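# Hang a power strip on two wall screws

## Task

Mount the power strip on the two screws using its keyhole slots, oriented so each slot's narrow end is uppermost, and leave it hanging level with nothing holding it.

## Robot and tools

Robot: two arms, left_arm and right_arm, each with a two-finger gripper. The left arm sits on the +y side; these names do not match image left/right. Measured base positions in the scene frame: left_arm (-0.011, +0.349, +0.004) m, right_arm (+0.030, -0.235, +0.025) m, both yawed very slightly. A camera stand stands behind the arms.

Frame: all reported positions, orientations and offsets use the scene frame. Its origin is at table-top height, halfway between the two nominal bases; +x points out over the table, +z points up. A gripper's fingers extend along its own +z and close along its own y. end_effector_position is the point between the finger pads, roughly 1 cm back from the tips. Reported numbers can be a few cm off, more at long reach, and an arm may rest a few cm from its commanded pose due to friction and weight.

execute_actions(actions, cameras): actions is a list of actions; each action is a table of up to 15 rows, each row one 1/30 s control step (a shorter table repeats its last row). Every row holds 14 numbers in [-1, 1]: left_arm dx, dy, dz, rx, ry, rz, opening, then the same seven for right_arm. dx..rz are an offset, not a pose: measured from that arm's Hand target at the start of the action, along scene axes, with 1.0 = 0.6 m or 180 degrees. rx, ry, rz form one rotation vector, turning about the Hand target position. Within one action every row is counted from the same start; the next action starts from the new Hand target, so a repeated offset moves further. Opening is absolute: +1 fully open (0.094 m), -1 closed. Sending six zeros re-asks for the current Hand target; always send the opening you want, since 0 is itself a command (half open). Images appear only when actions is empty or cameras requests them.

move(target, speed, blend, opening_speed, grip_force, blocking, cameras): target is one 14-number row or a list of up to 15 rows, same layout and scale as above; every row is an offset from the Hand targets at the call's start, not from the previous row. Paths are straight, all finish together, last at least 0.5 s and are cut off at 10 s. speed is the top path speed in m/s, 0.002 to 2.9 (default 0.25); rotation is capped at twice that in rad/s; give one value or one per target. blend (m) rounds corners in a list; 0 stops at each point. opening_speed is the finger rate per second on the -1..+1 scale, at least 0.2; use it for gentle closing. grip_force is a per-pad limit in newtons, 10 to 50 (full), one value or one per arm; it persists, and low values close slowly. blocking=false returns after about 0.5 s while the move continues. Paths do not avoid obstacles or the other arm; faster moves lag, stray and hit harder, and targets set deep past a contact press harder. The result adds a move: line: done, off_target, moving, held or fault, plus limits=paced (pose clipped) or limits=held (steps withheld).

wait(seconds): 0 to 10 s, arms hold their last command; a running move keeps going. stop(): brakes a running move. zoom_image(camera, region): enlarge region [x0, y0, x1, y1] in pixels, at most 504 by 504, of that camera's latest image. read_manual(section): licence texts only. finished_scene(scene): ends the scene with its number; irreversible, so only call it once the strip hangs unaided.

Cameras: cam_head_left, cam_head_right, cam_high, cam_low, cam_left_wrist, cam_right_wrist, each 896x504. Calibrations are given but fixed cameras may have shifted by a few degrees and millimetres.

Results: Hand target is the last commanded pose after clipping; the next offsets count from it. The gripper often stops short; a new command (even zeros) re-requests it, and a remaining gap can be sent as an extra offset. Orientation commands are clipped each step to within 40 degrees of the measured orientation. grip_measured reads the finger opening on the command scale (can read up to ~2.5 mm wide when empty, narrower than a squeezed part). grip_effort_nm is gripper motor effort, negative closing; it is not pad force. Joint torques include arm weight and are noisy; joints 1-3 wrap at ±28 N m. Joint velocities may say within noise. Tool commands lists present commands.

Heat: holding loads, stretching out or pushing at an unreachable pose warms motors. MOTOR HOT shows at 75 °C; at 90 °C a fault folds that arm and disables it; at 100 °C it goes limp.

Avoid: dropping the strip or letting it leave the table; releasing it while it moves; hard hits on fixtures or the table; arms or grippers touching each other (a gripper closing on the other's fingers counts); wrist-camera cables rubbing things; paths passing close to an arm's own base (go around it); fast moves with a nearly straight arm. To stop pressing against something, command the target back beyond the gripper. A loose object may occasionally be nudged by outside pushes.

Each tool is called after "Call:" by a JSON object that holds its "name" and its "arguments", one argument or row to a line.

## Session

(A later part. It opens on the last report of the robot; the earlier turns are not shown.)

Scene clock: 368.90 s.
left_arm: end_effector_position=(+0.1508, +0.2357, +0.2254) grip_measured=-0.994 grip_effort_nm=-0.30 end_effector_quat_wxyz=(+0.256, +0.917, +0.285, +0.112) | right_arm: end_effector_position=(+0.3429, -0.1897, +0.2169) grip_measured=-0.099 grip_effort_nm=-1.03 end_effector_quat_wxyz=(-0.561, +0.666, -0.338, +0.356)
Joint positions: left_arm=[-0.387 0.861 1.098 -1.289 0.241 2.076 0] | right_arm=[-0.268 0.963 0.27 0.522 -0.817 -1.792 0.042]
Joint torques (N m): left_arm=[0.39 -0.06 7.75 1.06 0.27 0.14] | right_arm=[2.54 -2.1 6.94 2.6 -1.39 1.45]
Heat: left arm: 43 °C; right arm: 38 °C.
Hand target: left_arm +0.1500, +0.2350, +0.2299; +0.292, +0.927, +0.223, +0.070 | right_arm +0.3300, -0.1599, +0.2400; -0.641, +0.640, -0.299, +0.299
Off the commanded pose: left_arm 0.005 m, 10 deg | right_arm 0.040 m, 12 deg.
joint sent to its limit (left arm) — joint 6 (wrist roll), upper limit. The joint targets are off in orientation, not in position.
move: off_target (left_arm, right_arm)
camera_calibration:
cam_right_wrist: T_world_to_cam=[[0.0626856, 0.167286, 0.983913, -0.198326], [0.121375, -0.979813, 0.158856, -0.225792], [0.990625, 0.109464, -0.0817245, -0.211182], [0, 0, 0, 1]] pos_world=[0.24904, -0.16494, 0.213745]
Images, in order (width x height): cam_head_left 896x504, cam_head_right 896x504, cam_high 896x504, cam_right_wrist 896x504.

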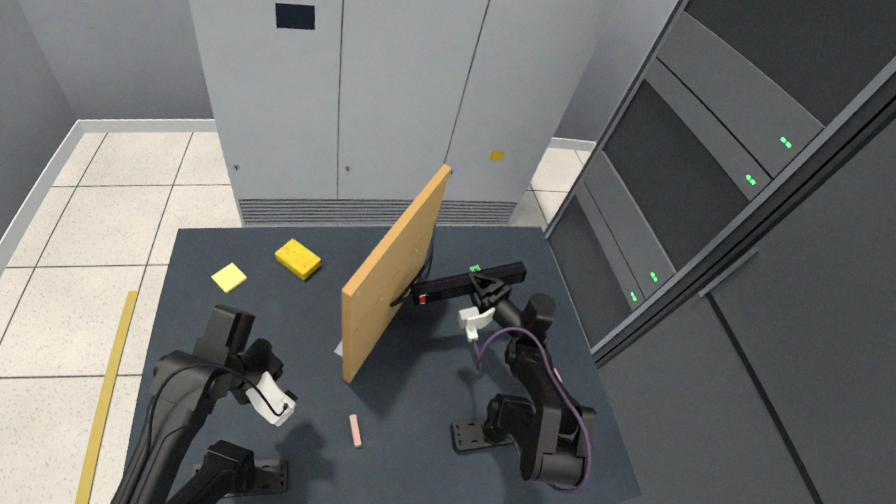

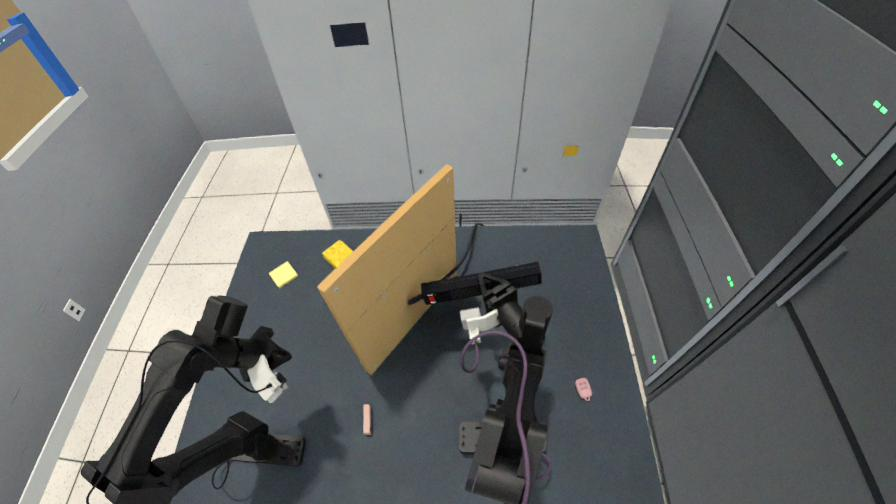

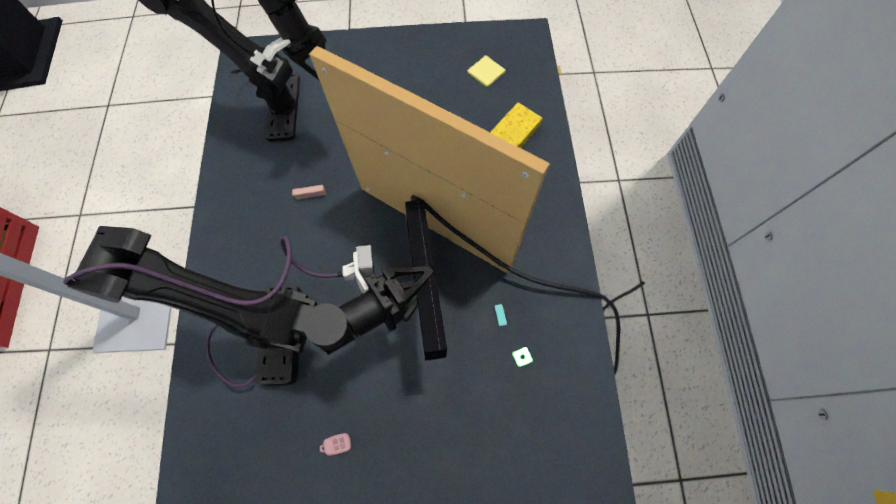

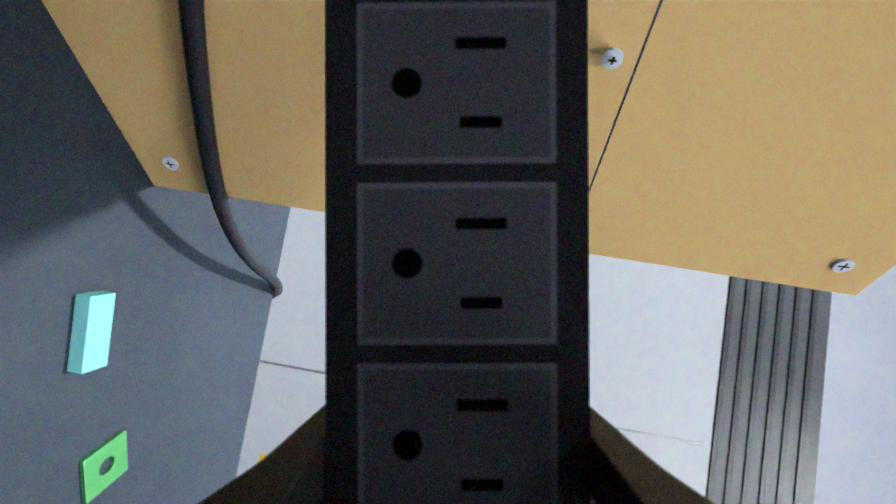

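Call:
{"name": "move", "arguments": {
  "target": [0,0,0,0,0,0,-1, -0.0627,0.1648,-0.0333,0,0,0.1144,-0.5],
  "speed": 0.2,
  "cameras": ["cam_high","cam_head_right","cam_head_left","cam_right_wrist"]
}}

Scene clock: 374.80 s.
left_arm: end_effector_position=(+0.1508, +0.2357, +0.2254) grip_measured=-0.994 grip_effort_nm=-0.30 end_effector_quat_wxyz=(+0.256, +0.917, +0.285, +0.112) | right_arm: end_effector_position=(+0.3008, -0.0684, +0.2129) grip_measured=-0.099 grip_effort_nm=-1.03 end_effector_quat_wxyz=(+0.663, -0.695, +0.187, -0.207)
Joint positions: left_arm=[-0.387 0.861 1.098 -1.289 0.241 2.076 0] | right_arm=[0.098 1.138 0.212 0.867 -0.927 -1.658 0.042]
Joint torques (N m): left_arm=[0.4 -0.06 7.75 1.07 0.27 0.15] | right_arm=[1.33 -1.98 5.22 2.28 -0.43 0.73]
Heat: left arm: 43 °C; right arm: 37 °C.
Hand target: left_arm +0.1500, +0.2350, +0.2299; +0.292, +0.927, +0.223, +0.070 | right_arm +0.2924, -0.0610, +0.2201; +0.684, -0.684, +0.180, -0.179
Off the commanded pose: left_arm 0.005 m, 10 deg | right_arm 0.013 m, 4 deg.
joint sent to its limit (left arm) — joint 6 (wrist roll), upper limit. The joint targets are off in orientation, not in position.
move: off_target (left_arm, right_arm)
camera_calibration:
cam_right_wrist: T_world_to_cam=[[-0.0151275, 0.080181, 0.996666, -0.197183], [0.548305, -0.832879, 0.0753267, -0.20184], [0.836142, 0.547616, -0.0313642, -0.117394], [0, 0, 0, 1]] pos_world=[0.205845, -0.0880116, 0.208047]
Images, in order (width x height): cam_head_left 896x504, cam_head_right 896x504, cam_high 896x504, cam_right_wrist 896x504.

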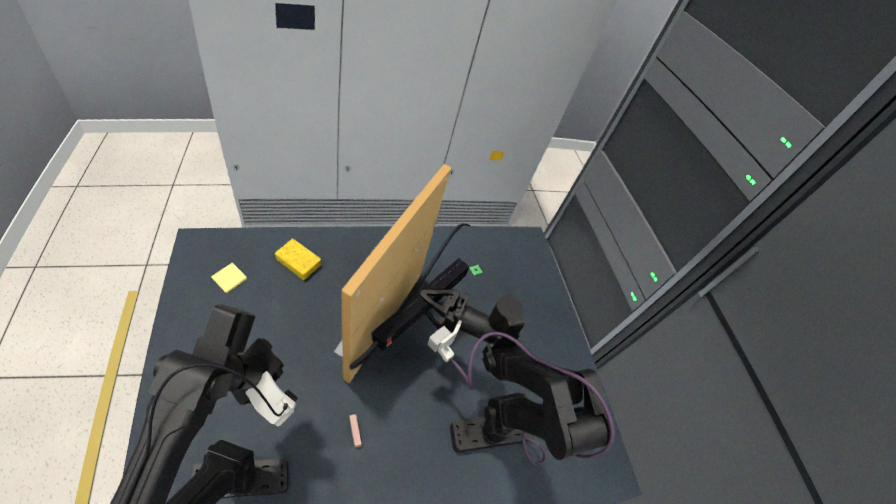

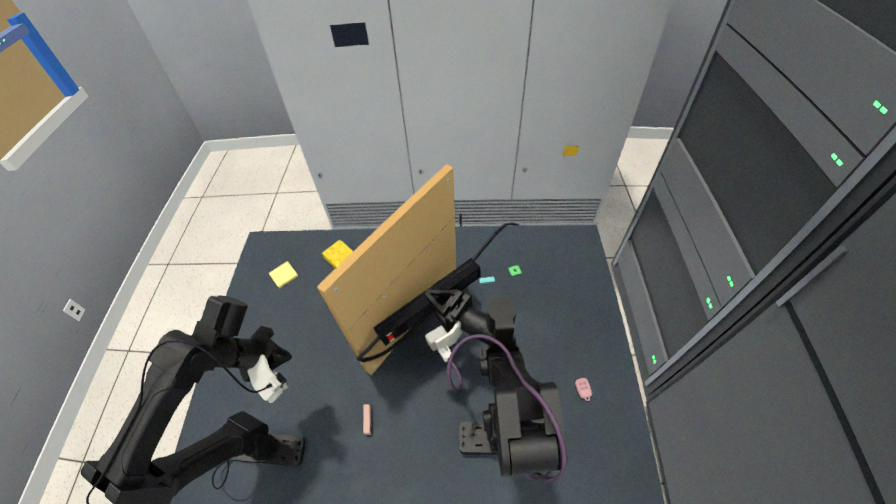

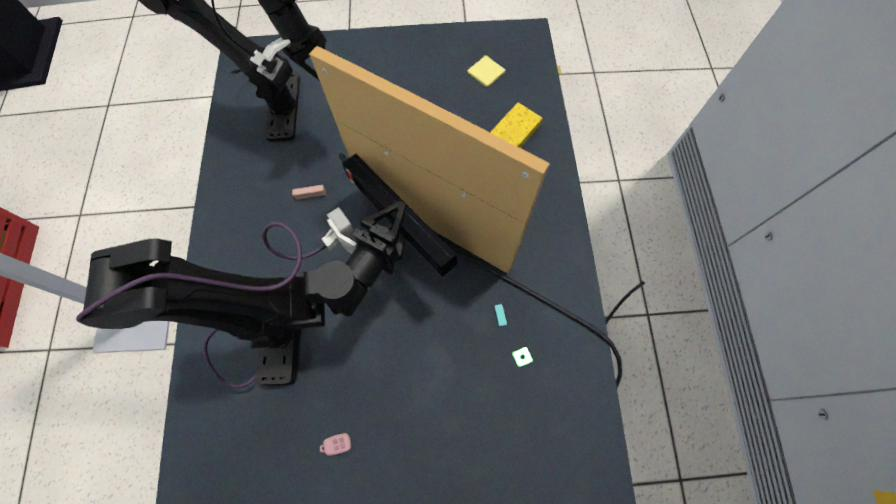

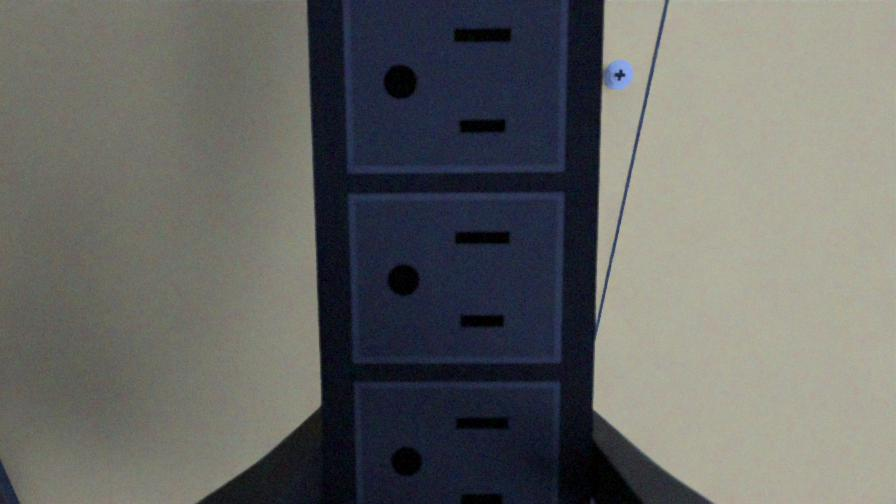

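Call:
{"name": "move", "arguments": {
  "target": [0,0,0,0,0,0,-1, 0.0547,0.0797,-0.01,0.0072,0.0105,-0.011,-0.5],
  "speed": 0.06,
  "cameras": ["cam_high","cam_head_right","cam_head_left","cam_right_wrist"]
}}

Scene clock: 378.03 s.
left_arm: end_effector_position=(+0.1508, +0.2357, +0.2254) grip_measured=-0.994 grip_effort_nm=-0.30 end_effector_quat_wxyz=(+0.256, +0.917, +0.285, +0.112) | right_arm: end_effector_position=(+0.3190, -0.0215, +0.1891) grip_measured=-0.099 grip_effort_nm=-1.03 end_effector_quat_wxyz=(+0.657, -0.701, +0.211, -0.179)
Joint positions: left_arm=[-0.387 0.861 1.098 -1.289 0.241 2.076 0] | right_arm=[0.322 1.389 0.269 1.026 -0.708 -1.605 0.042]
Joint torques (N m): left_arm=[0.4 -0.06 7.73 1.07 0.27 0.14] | right_arm=[1.48 -3.43 8.25 2.5 -0.05 0.73]
Heat: left arm: 43 °C; right arm: 37 °C.
Hand target: left_arm +0.1500, +0.2350, +0.2299; +0.292, +0.927, +0.223, +0.070 | right_arm +0.3252, -0.0132, +0.2139; +0.686, -0.676, +0.205, -0.178
Off the commanded pose: left_arm 0.005 m, 10 deg | right_arm 0.027 m, 4 deg.
joint sent to its limit (left arm) — joint 6 (wrist roll), upper limit. The joint targets are off in orientation, not in position.
move: off_target (left_arm, right_arm)
camera_calibration:
cam_right_wrist: T_world_to_cam=[[0.0603225, 0.0750764, 0.995352, -0.200932], [0.554256, -0.831836, 0.0291527, -0.164047], [0.830158, 0.549921, -0.0917899, -0.145624], [0, 0, 0, 1]] pos_world=[0.223935, -0.0412931, 0.191413]
Images, in order (width x height): cam_head_left 896x504, cam_head_right 896x504, cam_high 896x504, cam_right_wrist 896x504.

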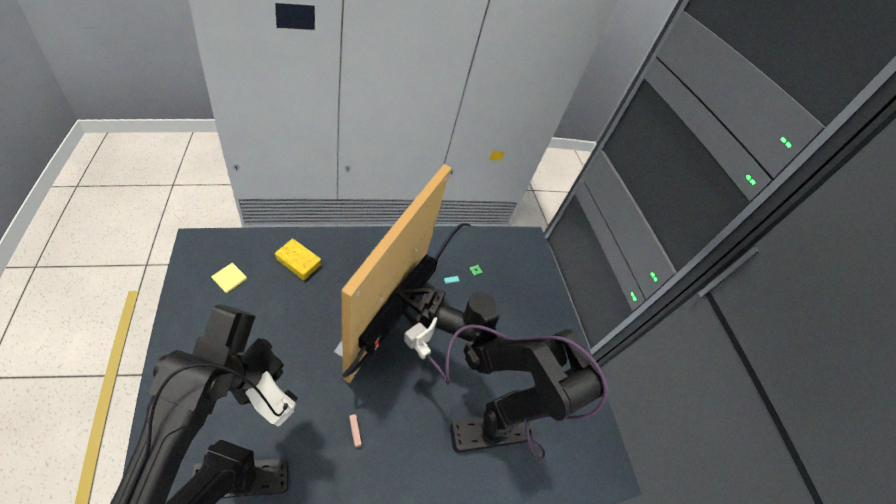

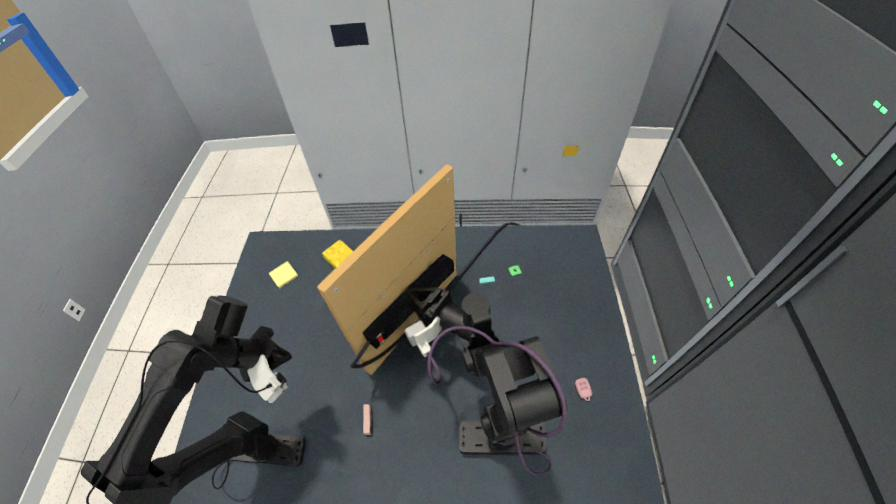

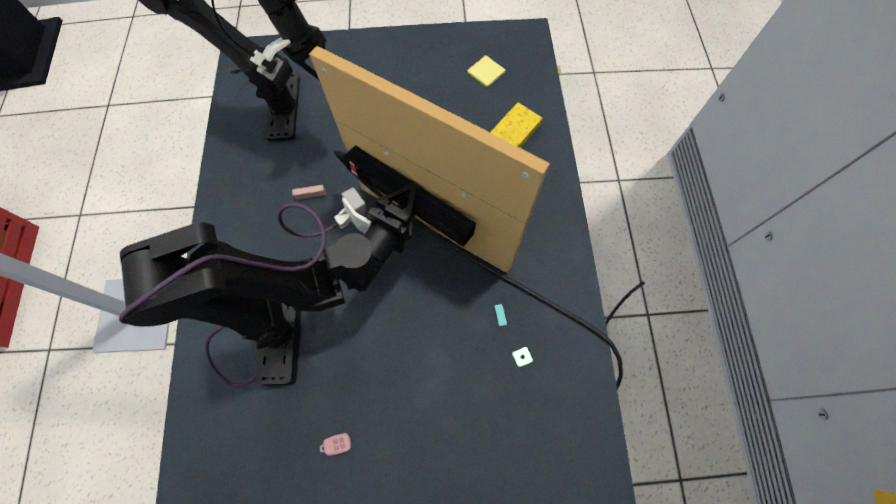

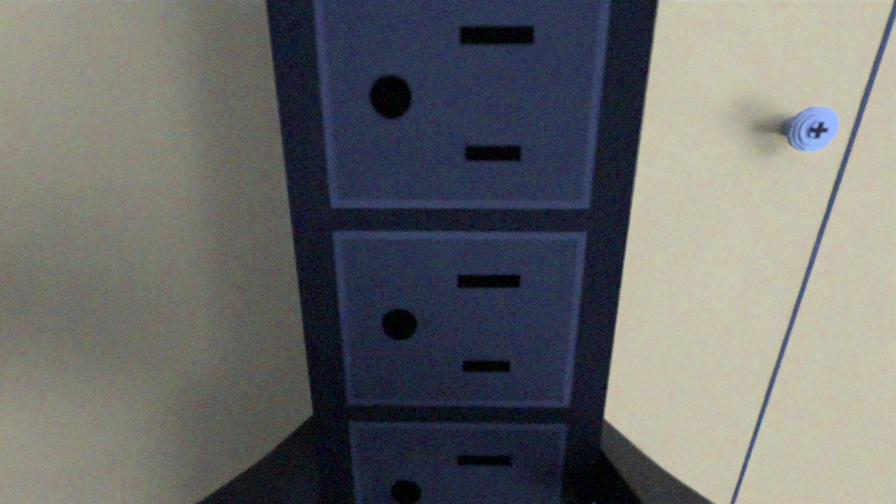

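Call:
{"name": "move", "arguments": {
  "target": [0,0,0,0,0,0,-1, 0.0094,0.0137,0.0,0,0,0,-0.5],
  "speed": 0.04,
  "cameras": ["cam_head_left","cam_right_wrist"]
}}

Scene clock: 380.53 s.
left_arm: end_effector_position=(+0.1508, +0.2357, +0.2254) grip_measured=-0.994 grip_effort_nm=-0.30 end_effector_quat_wxyz=(+0.256, +0.917, +0.285, +0.112) | right_arm: end_effector_position=(+0.3249, -0.0139, +0.1887) grip_measured=-0.099 grip_effort_nm=-1.03 end_effector_quat_wxyz=(+0.657, -0.701, +0.214, -0.178)
Joint positions: left_arm=[-0.387 0.861 1.098 -1.289 0.241 2.076 0] | right_arm=[0.349 1.426 0.296 1.037 -0.678 -1.599 0.042]
Joint torques (N m): left_arm=[0.39 -0.06 7.75 1.07 0.27 0.14] | right_arm=[1.47 -3.88 8.43 2.55 -0.09 0.68]
Heat: left arm: 43 °C; right arm: 38 °C.
Hand target: left_arm +0.1500, +0.2350, +0.2299; +0.292, +0.927, +0.223, +0.070 | right_arm +0.3308, -0.0050, +0.2141; +0.686, -0.675, +0.205, -0.178
Off the commanded pose: left_arm 0.005 m, 10 deg | right_arm 0.027 m, 5 deg.
joint sent to its limit (left arm) — joint 6 (wrist roll), upper limit. The joint targets are off in orientation, not in position.
move: off_target (left_arm, right_arm)
camera_calibration:
cam_right_wrist: T_world_to_cam=[[0.0647743, 0.0742797, 0.995132, -0.202971], [0.552238, -0.833273, 0.0262523, -0.159852], [0.831167, 0.547849, -0.0949947, -0.154475], [0, 0, 0, 1]] pos_world=[0.229819, -0.0334951, 0.191505]
Images, in order (width x height): cam_head_left 896x504, cam_right_wrist 896x504.

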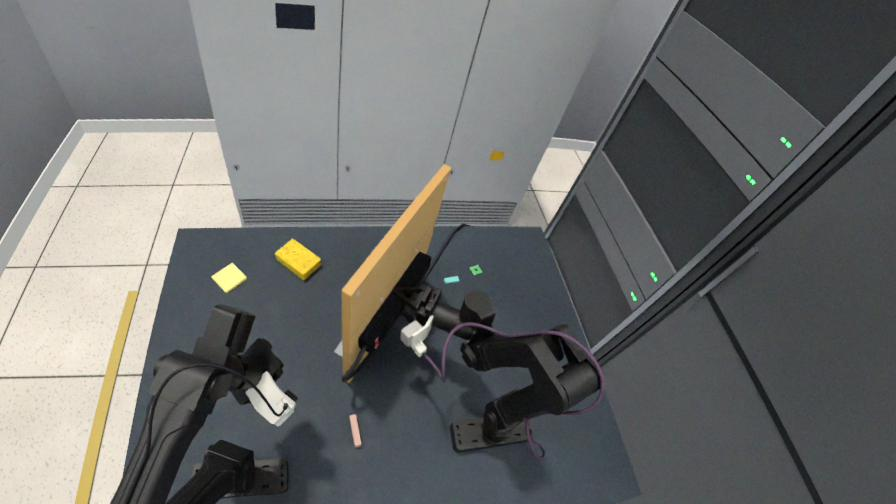

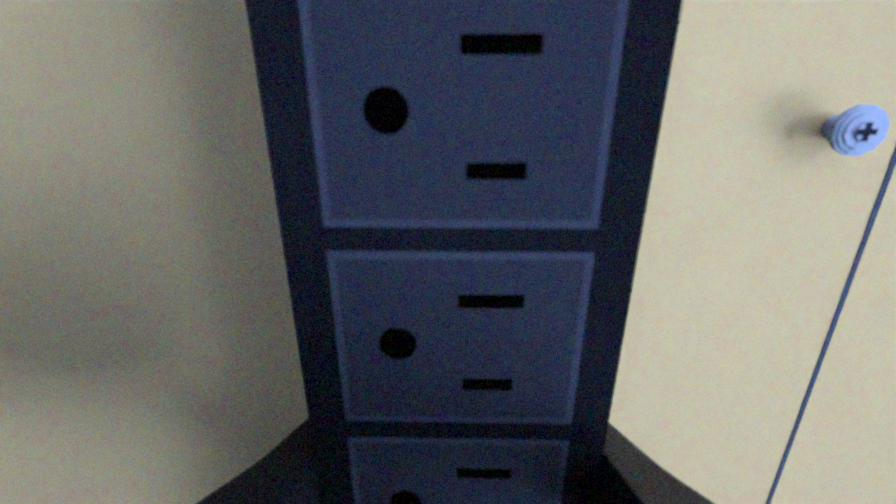

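Call:
{"name": "execute_actions", "arguments": {
  "actions": [],
  "cameras": ["cam_head_left","cam_head_right","cam_high"]
}}

Call:
{"name": "zoom_image", "arguments": {
  "camera": "cam_head_right",
  "region": [340, 230, 470, 370]
}}

Call:
{"name": "zoom_image", "arguments": {
  "camera": "cam_high",
  "region": [320, 110, 540, 280]
}}

Call:
{"name": "zoom_image", "arguments": {
  "camera": "cam_head_left",
  "region": [340, 220, 480, 390]
}}

Scene clock: 383.10 s.
left_arm: end_effector_position=(+0.1508, +0.2357, +0.2254) grip_measured=-0.994 grip_effort_nm=-0.30 end_effector_quat_wxyz=(+0.256, +0.917, +0.285, +0.112) | right_arm: end_effector_position=(+0.3249, -0.0139, +0.1887) grip_measured=-0.099 grip_effort_nm=-1.03 end_effector_quat_wxyz=(+0.657, -0.701, +0.214, -0.178)
Joint positions: left_arm=[-0.387 0.861 1.098 -1.289 0.241 2.076 0] | right_arm=[0.349 1.426 0.296 1.037 -0.678 -1.599 0.042]
Joint velocities: within noise
Joint torques (N m): left_arm=[0.4 -0.06 7.75 1.06 0.27 0.14] | right_arm=[1.46 -3.9 8.46 2.49 -0.09 0.62]
Motor temperatures (°C): left_arm=[26 28 43 35 27 27 26] | right_arm=[28 30 38 34 27 26 25]
Heat: left arm: 43 °C; right arm: 38 °C.
Hand target: left_arm +0.1500, +0.2350, +0.2299; +0.292, +0.927, +0.223, +0.070 | right_arm +0.3308, -0.0050, +0.2141; +0.686, -0.675, +0.205, -0.178
Tool commands: left_gripper/opening=-1.0 right_gripper/opening=-0.5
Off the commanded pose: left_arm 0.005 m, 10 deg | right_arm 0.027 m, 5 deg.
Images, in order (width x height): cam_head_left 896x504, cam_head_right 896x504, cam_high 896x504.

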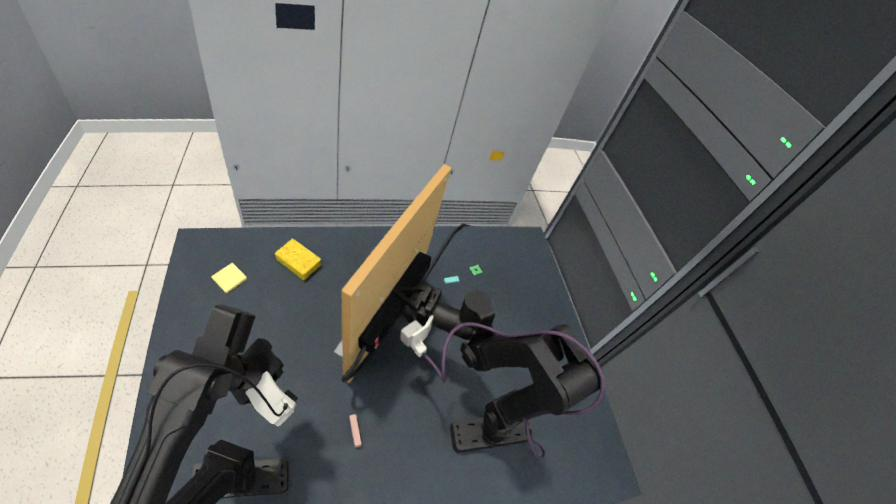

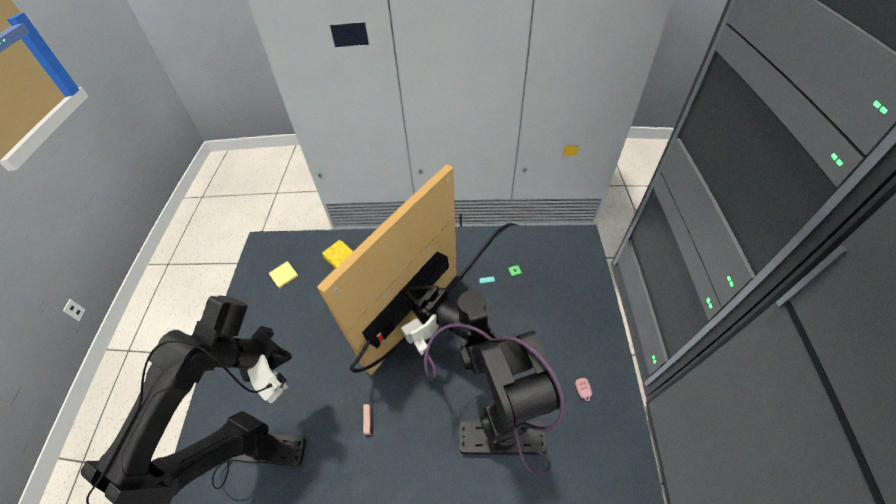

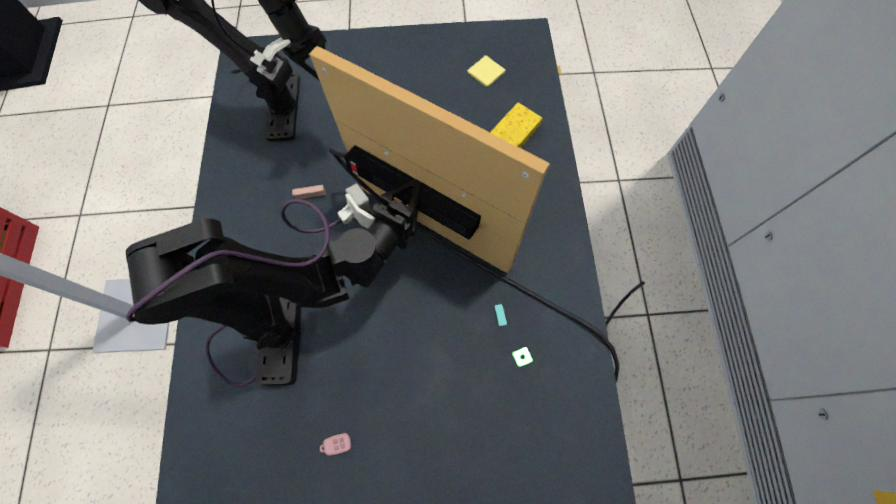

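Scaled by 3.600 from the camera's 896x504 image, which has a finer 1280x720 frame.

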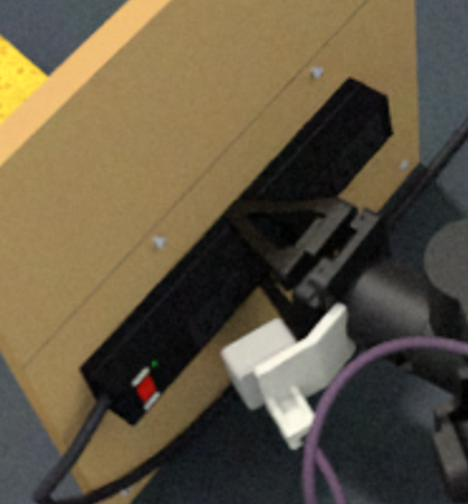

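Scaled by 2.291 from the camera's 896x504 image, which has a finer 1280x720 frame.

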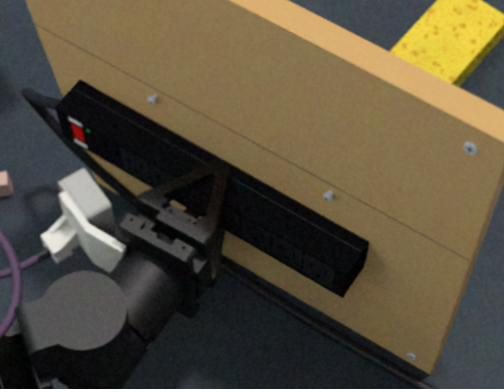

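Scaled by 2.965 from the camera's 896x504 image, which has a finer 1280x720 frame.

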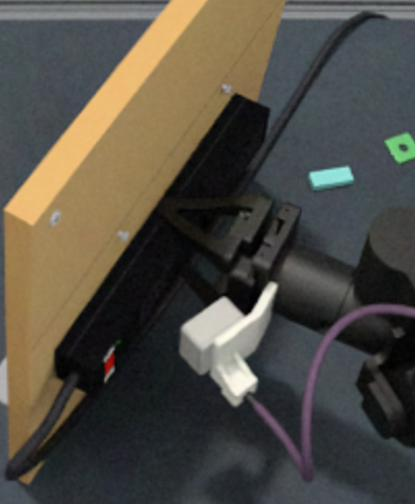

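Call:
{"name": "execute_actions", "arguments": {
  "actions": [],
  "cameras": ["cam_right_wrist"]
}}

Call:
{"name": "zoom_image", "arguments": {
  "camera": "cam_right_wrist",
  "region": [776, 76, 896, 186]
}}

Scene clock: 392.53 s.
left_arm: end_effector_position=(+0.1508, +0.2357, +0.2254) grip_measured=-0.994 grip_effort_nm=-0.30 end_effector_quat_wxyz=(+0.256, +0.917, +0.285, +0.112) | right_arm: end_effector_position=(+0.3249, -0.0139, +0.1887) grip_measured=-0.099 grip_effort_nm=-1.03 end_effector_quat_wxyz=(+0.657, -0.701, +0.214, -0.178)
Joint positions: left_arm=[-0.387 0.861 1.098 -1.289 0.241 2.076 0] | right_arm=[0.349 1.426 0.296 1.037 -0.678 -1.599 0.042]
Joint velocities: within noise
Joint torques (N m): left_arm=[0.4 -0.06 7.75 1.07 0.27 0.14] | right_arm=[1.55 -3.67 8.32 2.45 -0.09 0.68]
Motor temperatures (°C): left_arm=[26 28 43 35 27 27 26] | right_arm=[28 29 39 36 27 26 26]
Heat: left arm: 43 °C; right arm: 39 °C.
Hand target: left_arm +0.1500, +0.2350, +0.2299; +0.292, +0.927, +0.223, +0.070 | right_arm +0.3308, -0.0050, +0.2141; +0.686, -0.675, +0.205, -0.178
Tool commands: left_gripper/opening=-1.0 right_gripper/opening=-0.5
Off the commanded pose: left_arm 0.005 m, 10 deg | right_arm 0.027 m, 5 deg.
camera_calibration:
cam_right_wrist: T_world_to_cam=[[0.0647743, 0.0742797, 0.995132, -0.202971], [0.552238, -0.833273, 0.0262523, -0.159852], [0.831167, 0.547849, -0.0949947, -0.154475], [0, 0, 0, 1]] pos_world=[0.229819, -0.0334951, 0.191505]
Images, in order (width x height): cam_right_wrist 896x504.

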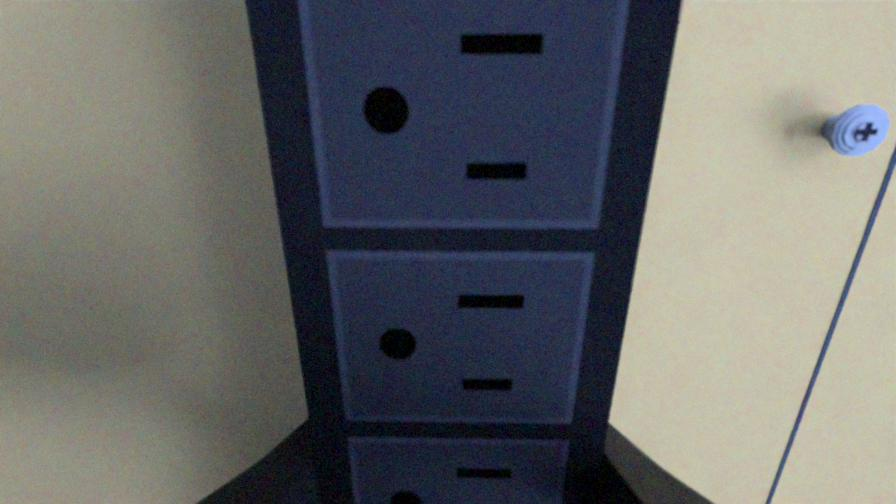

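Scaled by 4.200 from the camera's 896x504 image, which has a finer 1280x720 frame.

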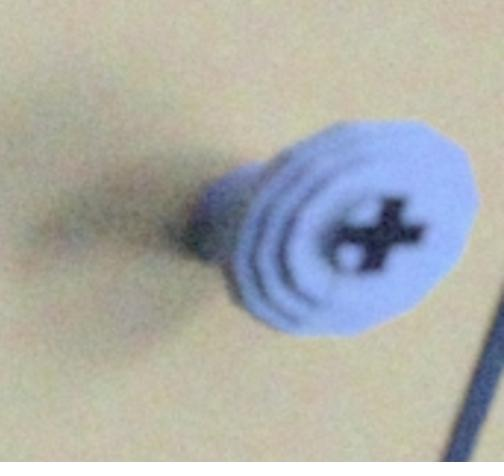

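Call:
{"name": "move", "arguments": {
  "target": [0,0,0,0,0,0,-1, -0.0122,-0.0825,0.0167,0.0,0.0,0,-0.5],
  "speed": 0.1,
  "cameras": ["cam_right_wrist","cam_head_right"]
}}

Scene clock: 406.47 s.
left_arm: end_effector_position=(+0.1508, +0.2357, +0.2254) grip_measured=-0.994 grip_effort_nm=-0.31 end_effector_quat_wxyz=(+0.256, +0.917, +0.285, +0.112) | right_arm: end_effector_position=(+0.3320, -0.0580, +0.2135) grip_measured=-0.099 grip_effort_nm=-1.03 end_effector_quat_wxyz=(+0.670, -0.684, +0.211, -0.199)
Joint positions: left_arm=[-0.387 0.861 1.098 -1.289 0.241 2.076 0] | right_arm=[0.149 1.327 0.296 0.995 -0.855 -1.587 0.042]
Joint torques (N m): left_arm=[0.4 -0.06 7.73 1.06 0.27 0.14] | right_arm=[0.08 -6.19 4.88 1.95 -0.43 0.57]
Heat: left arm: 43 °C; right arm: 40 °C.
Hand target: left_arm +0.1500, +0.2350, +0.2299; +0.292, +0.927, +0.223, +0.070 | right_arm +0.3235, -0.0545, +0.2241; +0.686, -0.675, +0.205, -0.178
Off the commanded pose: left_arm 0.005 m, 10 deg | right_arm 0.014 m, 3 deg.
joint sent to its limit (left arm) — joint 6 (wrist roll), upper limit. The joint targets are off in orientation, not in position.
move: off_target (left_arm, right_arm)
camera_calibration:
cam_right_wrist: T_world_to_cam=[[0.0223371, 0.0427855, 0.998835, -0.213237], [0.530181, -0.847532, 0.0244479, -0.194331], [0.847591, 0.529017, -0.0416155, -0.151852], [0, 0, 0, 1]] pos_world=[0.236502, -0.0752459, 0.21142]
Images, in order (width x height): cam_head_right 896x504, cam_right_wrist 896x504.

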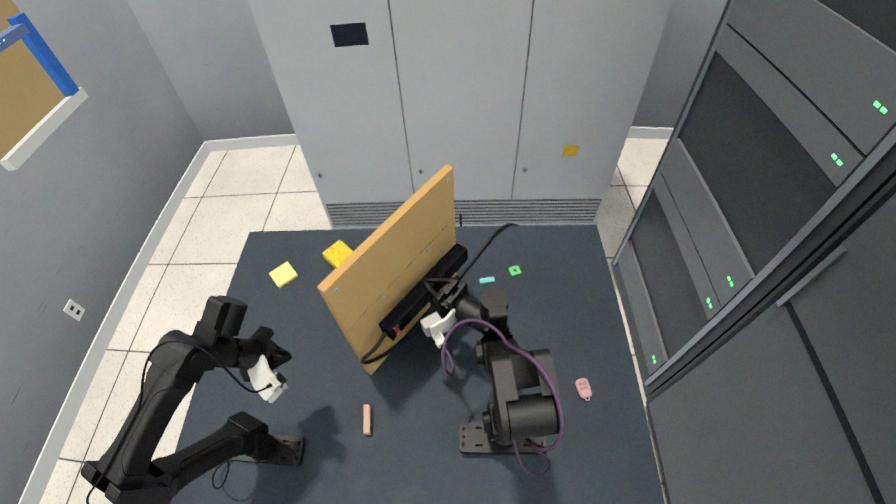

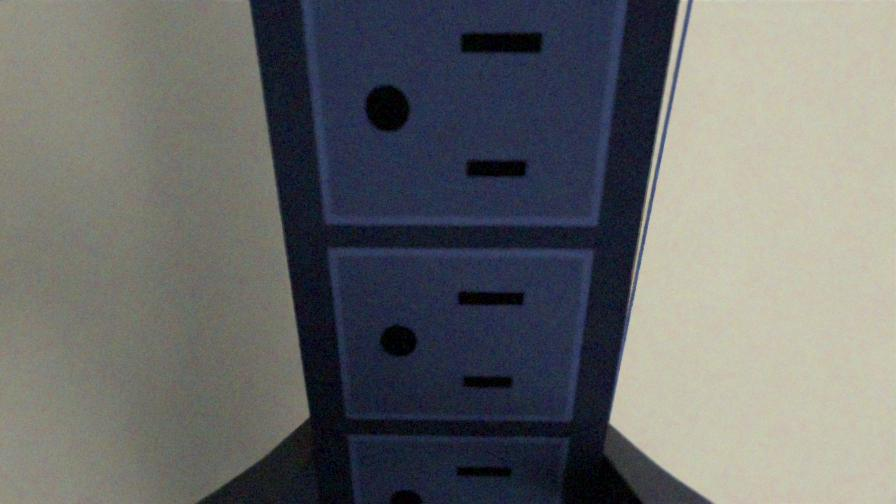

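Call:
{"name": "execute_actions", "arguments": {
  "actions": [],
  "cameras": ["cam_head_right", "cam_high", "cam_right_wrist"]
}}

Scene clock: 409.33 s.
left_arm: end_effector_position=(+0.1508, +0.2357, +0.2254) grip_measured=-0.994 grip_effort_nm=-0.31 end_effector_quat_wxyz=(+0.256, +0.917, +0.285, +0.112) | right_arm: end_effector_position=(+0.3320, -0.0580, +0.2135) grip_measured=-0.099 grip_effort_nm=-1.03 end_effector_quat_wxyz=(+0.670, -0.684, +0.211, -0.198)
Joint positions: left_arm=[-0.387 0.861 1.098 -1.289 0.241 2.076 0] | right_arm=[0.149 1.327 0.296 0.995 -0.855 -1.587 0.042]
Joint velocities: within noise
Joint torques (N m): left_arm=[0.39 -0.06 7.73 1.06 0.27 0.14] | right_arm=[-0.1 -6.16 5.11 1.95 -0.44 0.57]
Motor temperatures (°C): left_arm=[26 28 43 35 27 27 26] | right_arm=[28 29 40 37 27 26 26]
Heat: left arm: 43 °C; right arm: 40 °C.
Hand target: left_arm +0.1500, +0.2350, +0.2299; +0.292, +0.927, +0.223, +0.070 | right_arm +0.3235, -0.0545, +0.2241; +0.686, -0.675, +0.205, -0.178
Tool commands: left_gripper/opening=-1.0 right_gripper/opening=-0.5
Off the commanded pose: left_arm 0.005 m, 10 deg | right_arm 0.014 m, 3 deg.
camera_calibration:
cam_right_wrist: T_world_to_cam=[[0.0223219, 0.0427939, 0.998835, -0.213231], [0.530486, -0.847341, 0.024448, -0.194335], [0.8474, 0.529322, -0.0416159, -0.1517], [0, 0, 0, 1]] pos_world=[0.236402, -0.0752454, 0.21142]
Images, in order (width x height): cam_head_right 896x504, cam_high 896x504, cam_right_wrist 896x504.

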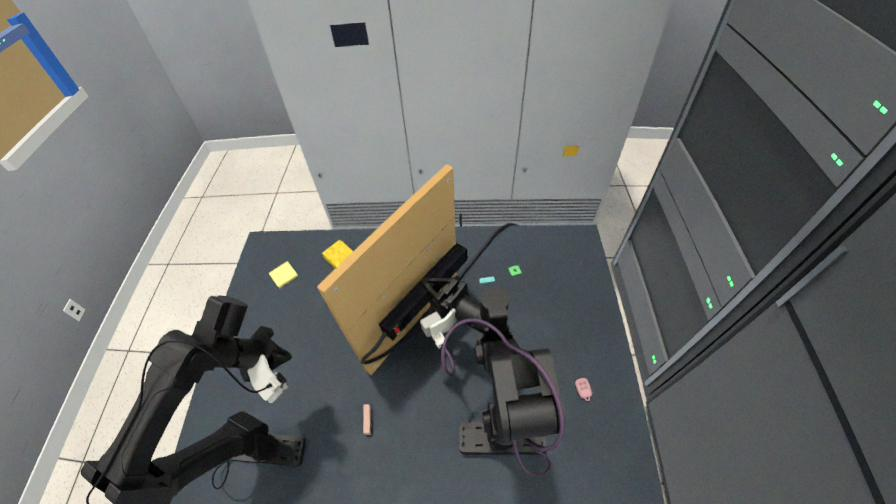

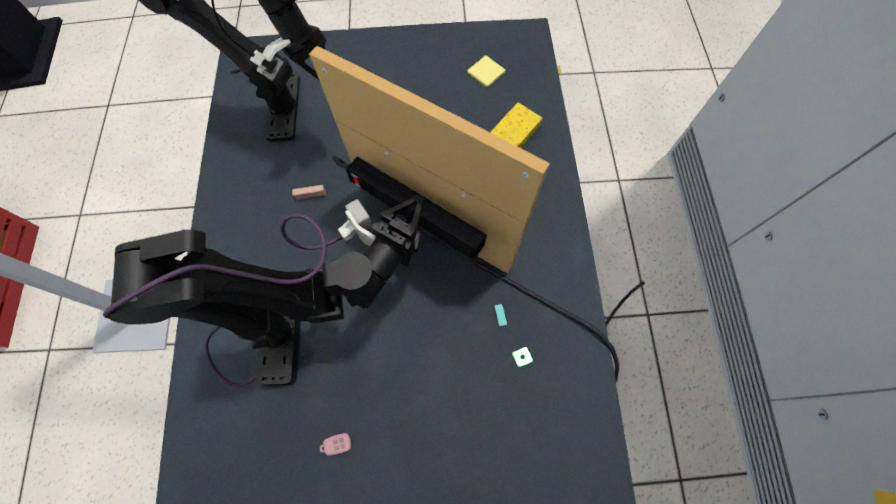

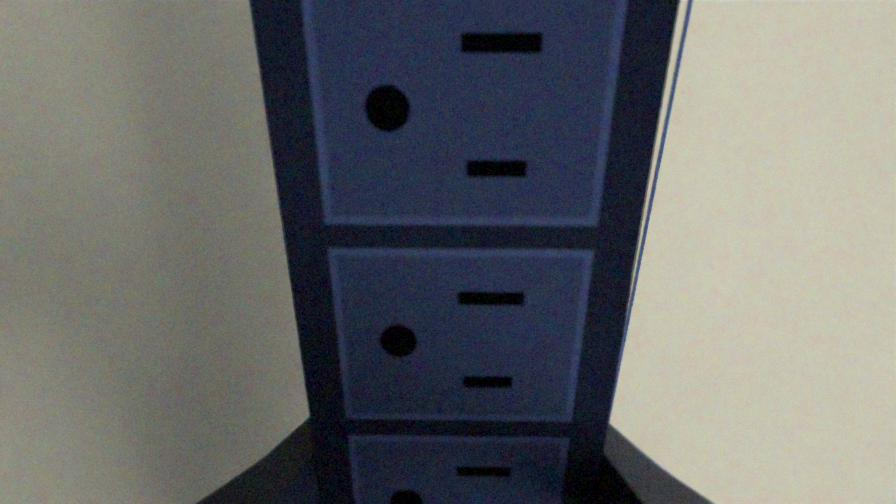

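Call:
{"name": "zoom_image", "arguments": {
  "camera": "cam_high",
  "region": [320, 110, 540, 280]
}}

Call:
{"name": "zoom_image", "arguments": {
  "camera": "cam_head_right",
  "region": [340, 210, 500, 370]
}}

Scaled by 2.291 from the camera's 896x504 image, which has a finer 1280x720 frame.

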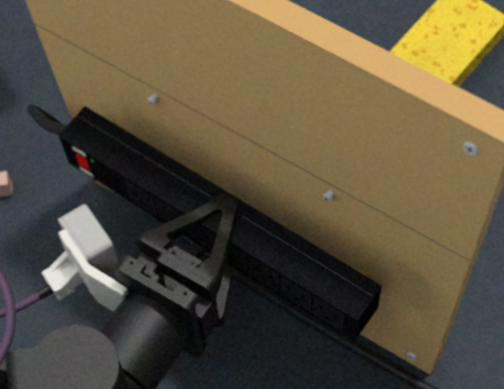

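Scaled by 3.150 from the camera's 896x504 image, which has a finer 1280x720 frame.

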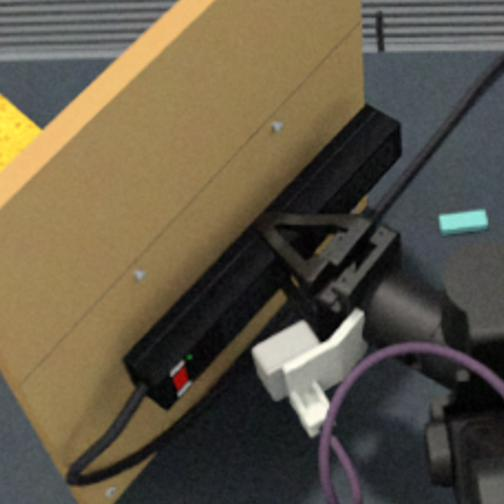

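Call:
{"name": "move", "arguments": {
  "target": [0, 0, 0, 0, 0, 0, -1, -0.0145, 0.0039, 0.1182, 0, 0, 0.0111, -0.5],
  "speed": 0.1,
  "cameras": ["cam_head_left", "cam_head_right", "cam_high", "cam_right_wrist"]
}}

Scene clock: 414.77 s.
left_arm: end_effector_position=(+0.1508, +0.2357, +0.2254) grip_measured=-0.994 grip_effort_nm=-0.31 end_effector_quat_wxyz=(+0.256, +0.917, +0.285, +0.112) | right_arm: end_effector_position=(+0.3217, -0.0571, +0.2668) grip_measured=-0.099 grip_effort_nm=-1.03 end_effector_quat_wxyz=(+0.668, -0.690, +0.218, -0.174)
Joint positions: left_arm=[-0.387 0.861 1.098 -1.289 0.241 2.076 0] | right_arm=[0.145 1.071 0.446 0.549 -0.883 -1.578 0.042]
Joint torques (N m): left_arm=[0.4 -0.05 7.75 1.06 0.27 0.14] | right_arm=[0.09 -5.11 10.26 1.84 -0.53 0.51]
Heat: left arm: 43 °C; right arm: 40 °C.
Hand target: left_arm +0.1500, +0.2350, +0.2299; +0.292, +0.927, +0.223, +0.070 | right_arm +0.3148, -0.0521, +0.2949; +0.689, -0.679, +0.193, -0.166
Off the commanded pose: left_arm 0.005 m, 10 deg | right_arm 0.029 m, 4 deg.
joint sent to its limit (left arm) — joint 6 (wrist roll), upper limit. The joint targets are off in orientation, not in position.
move: off_target (left_arm, right_arm)
camera_calibration:
cam_right_wrist: T_world_to_cam=[[0.0675837, 0.0419694, 0.99683, -0.280392], [0.551216, -0.834359, -0.00224276, -0.18822], [0.831621, 0.549621, -0.0795233, -0.124947], [0, 0, 0, 1]] pos_world=[0.226608, -0.0766024, 0.269145]
Images, in order (width x height): cam_head_left 896x504, cam_head_right 896x504, cam_high 896x504, cam_right_wrist 896x504.

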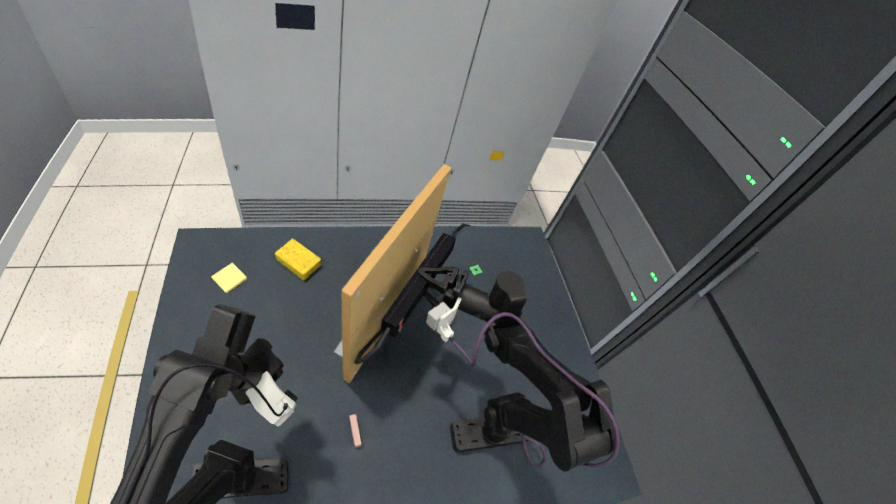

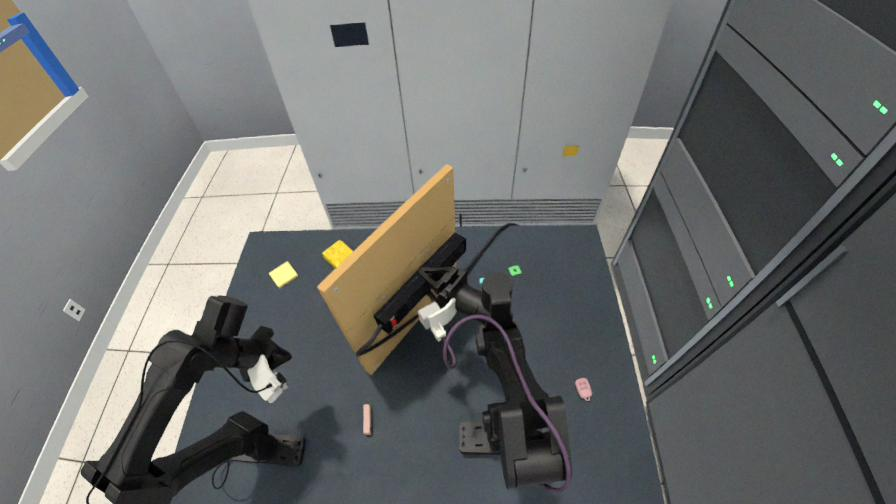

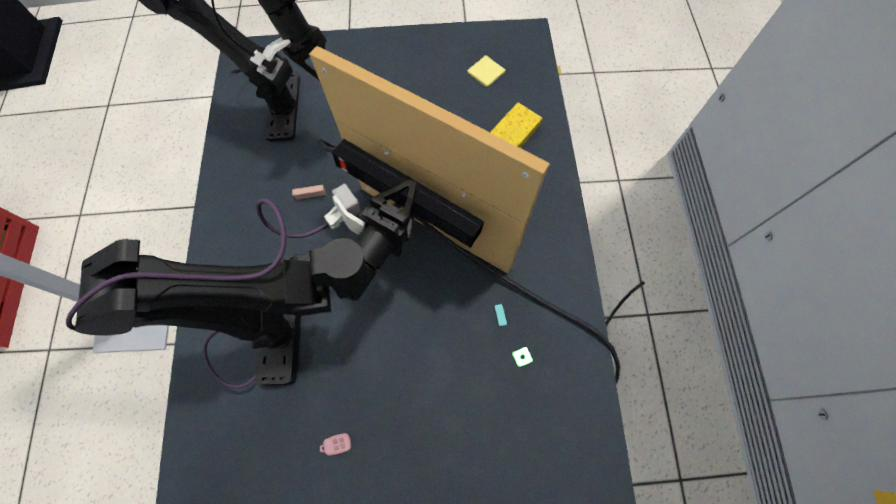

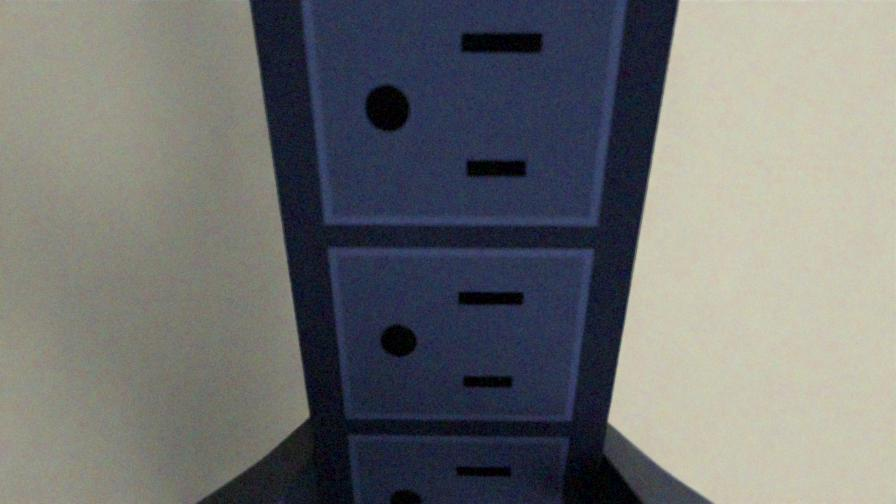

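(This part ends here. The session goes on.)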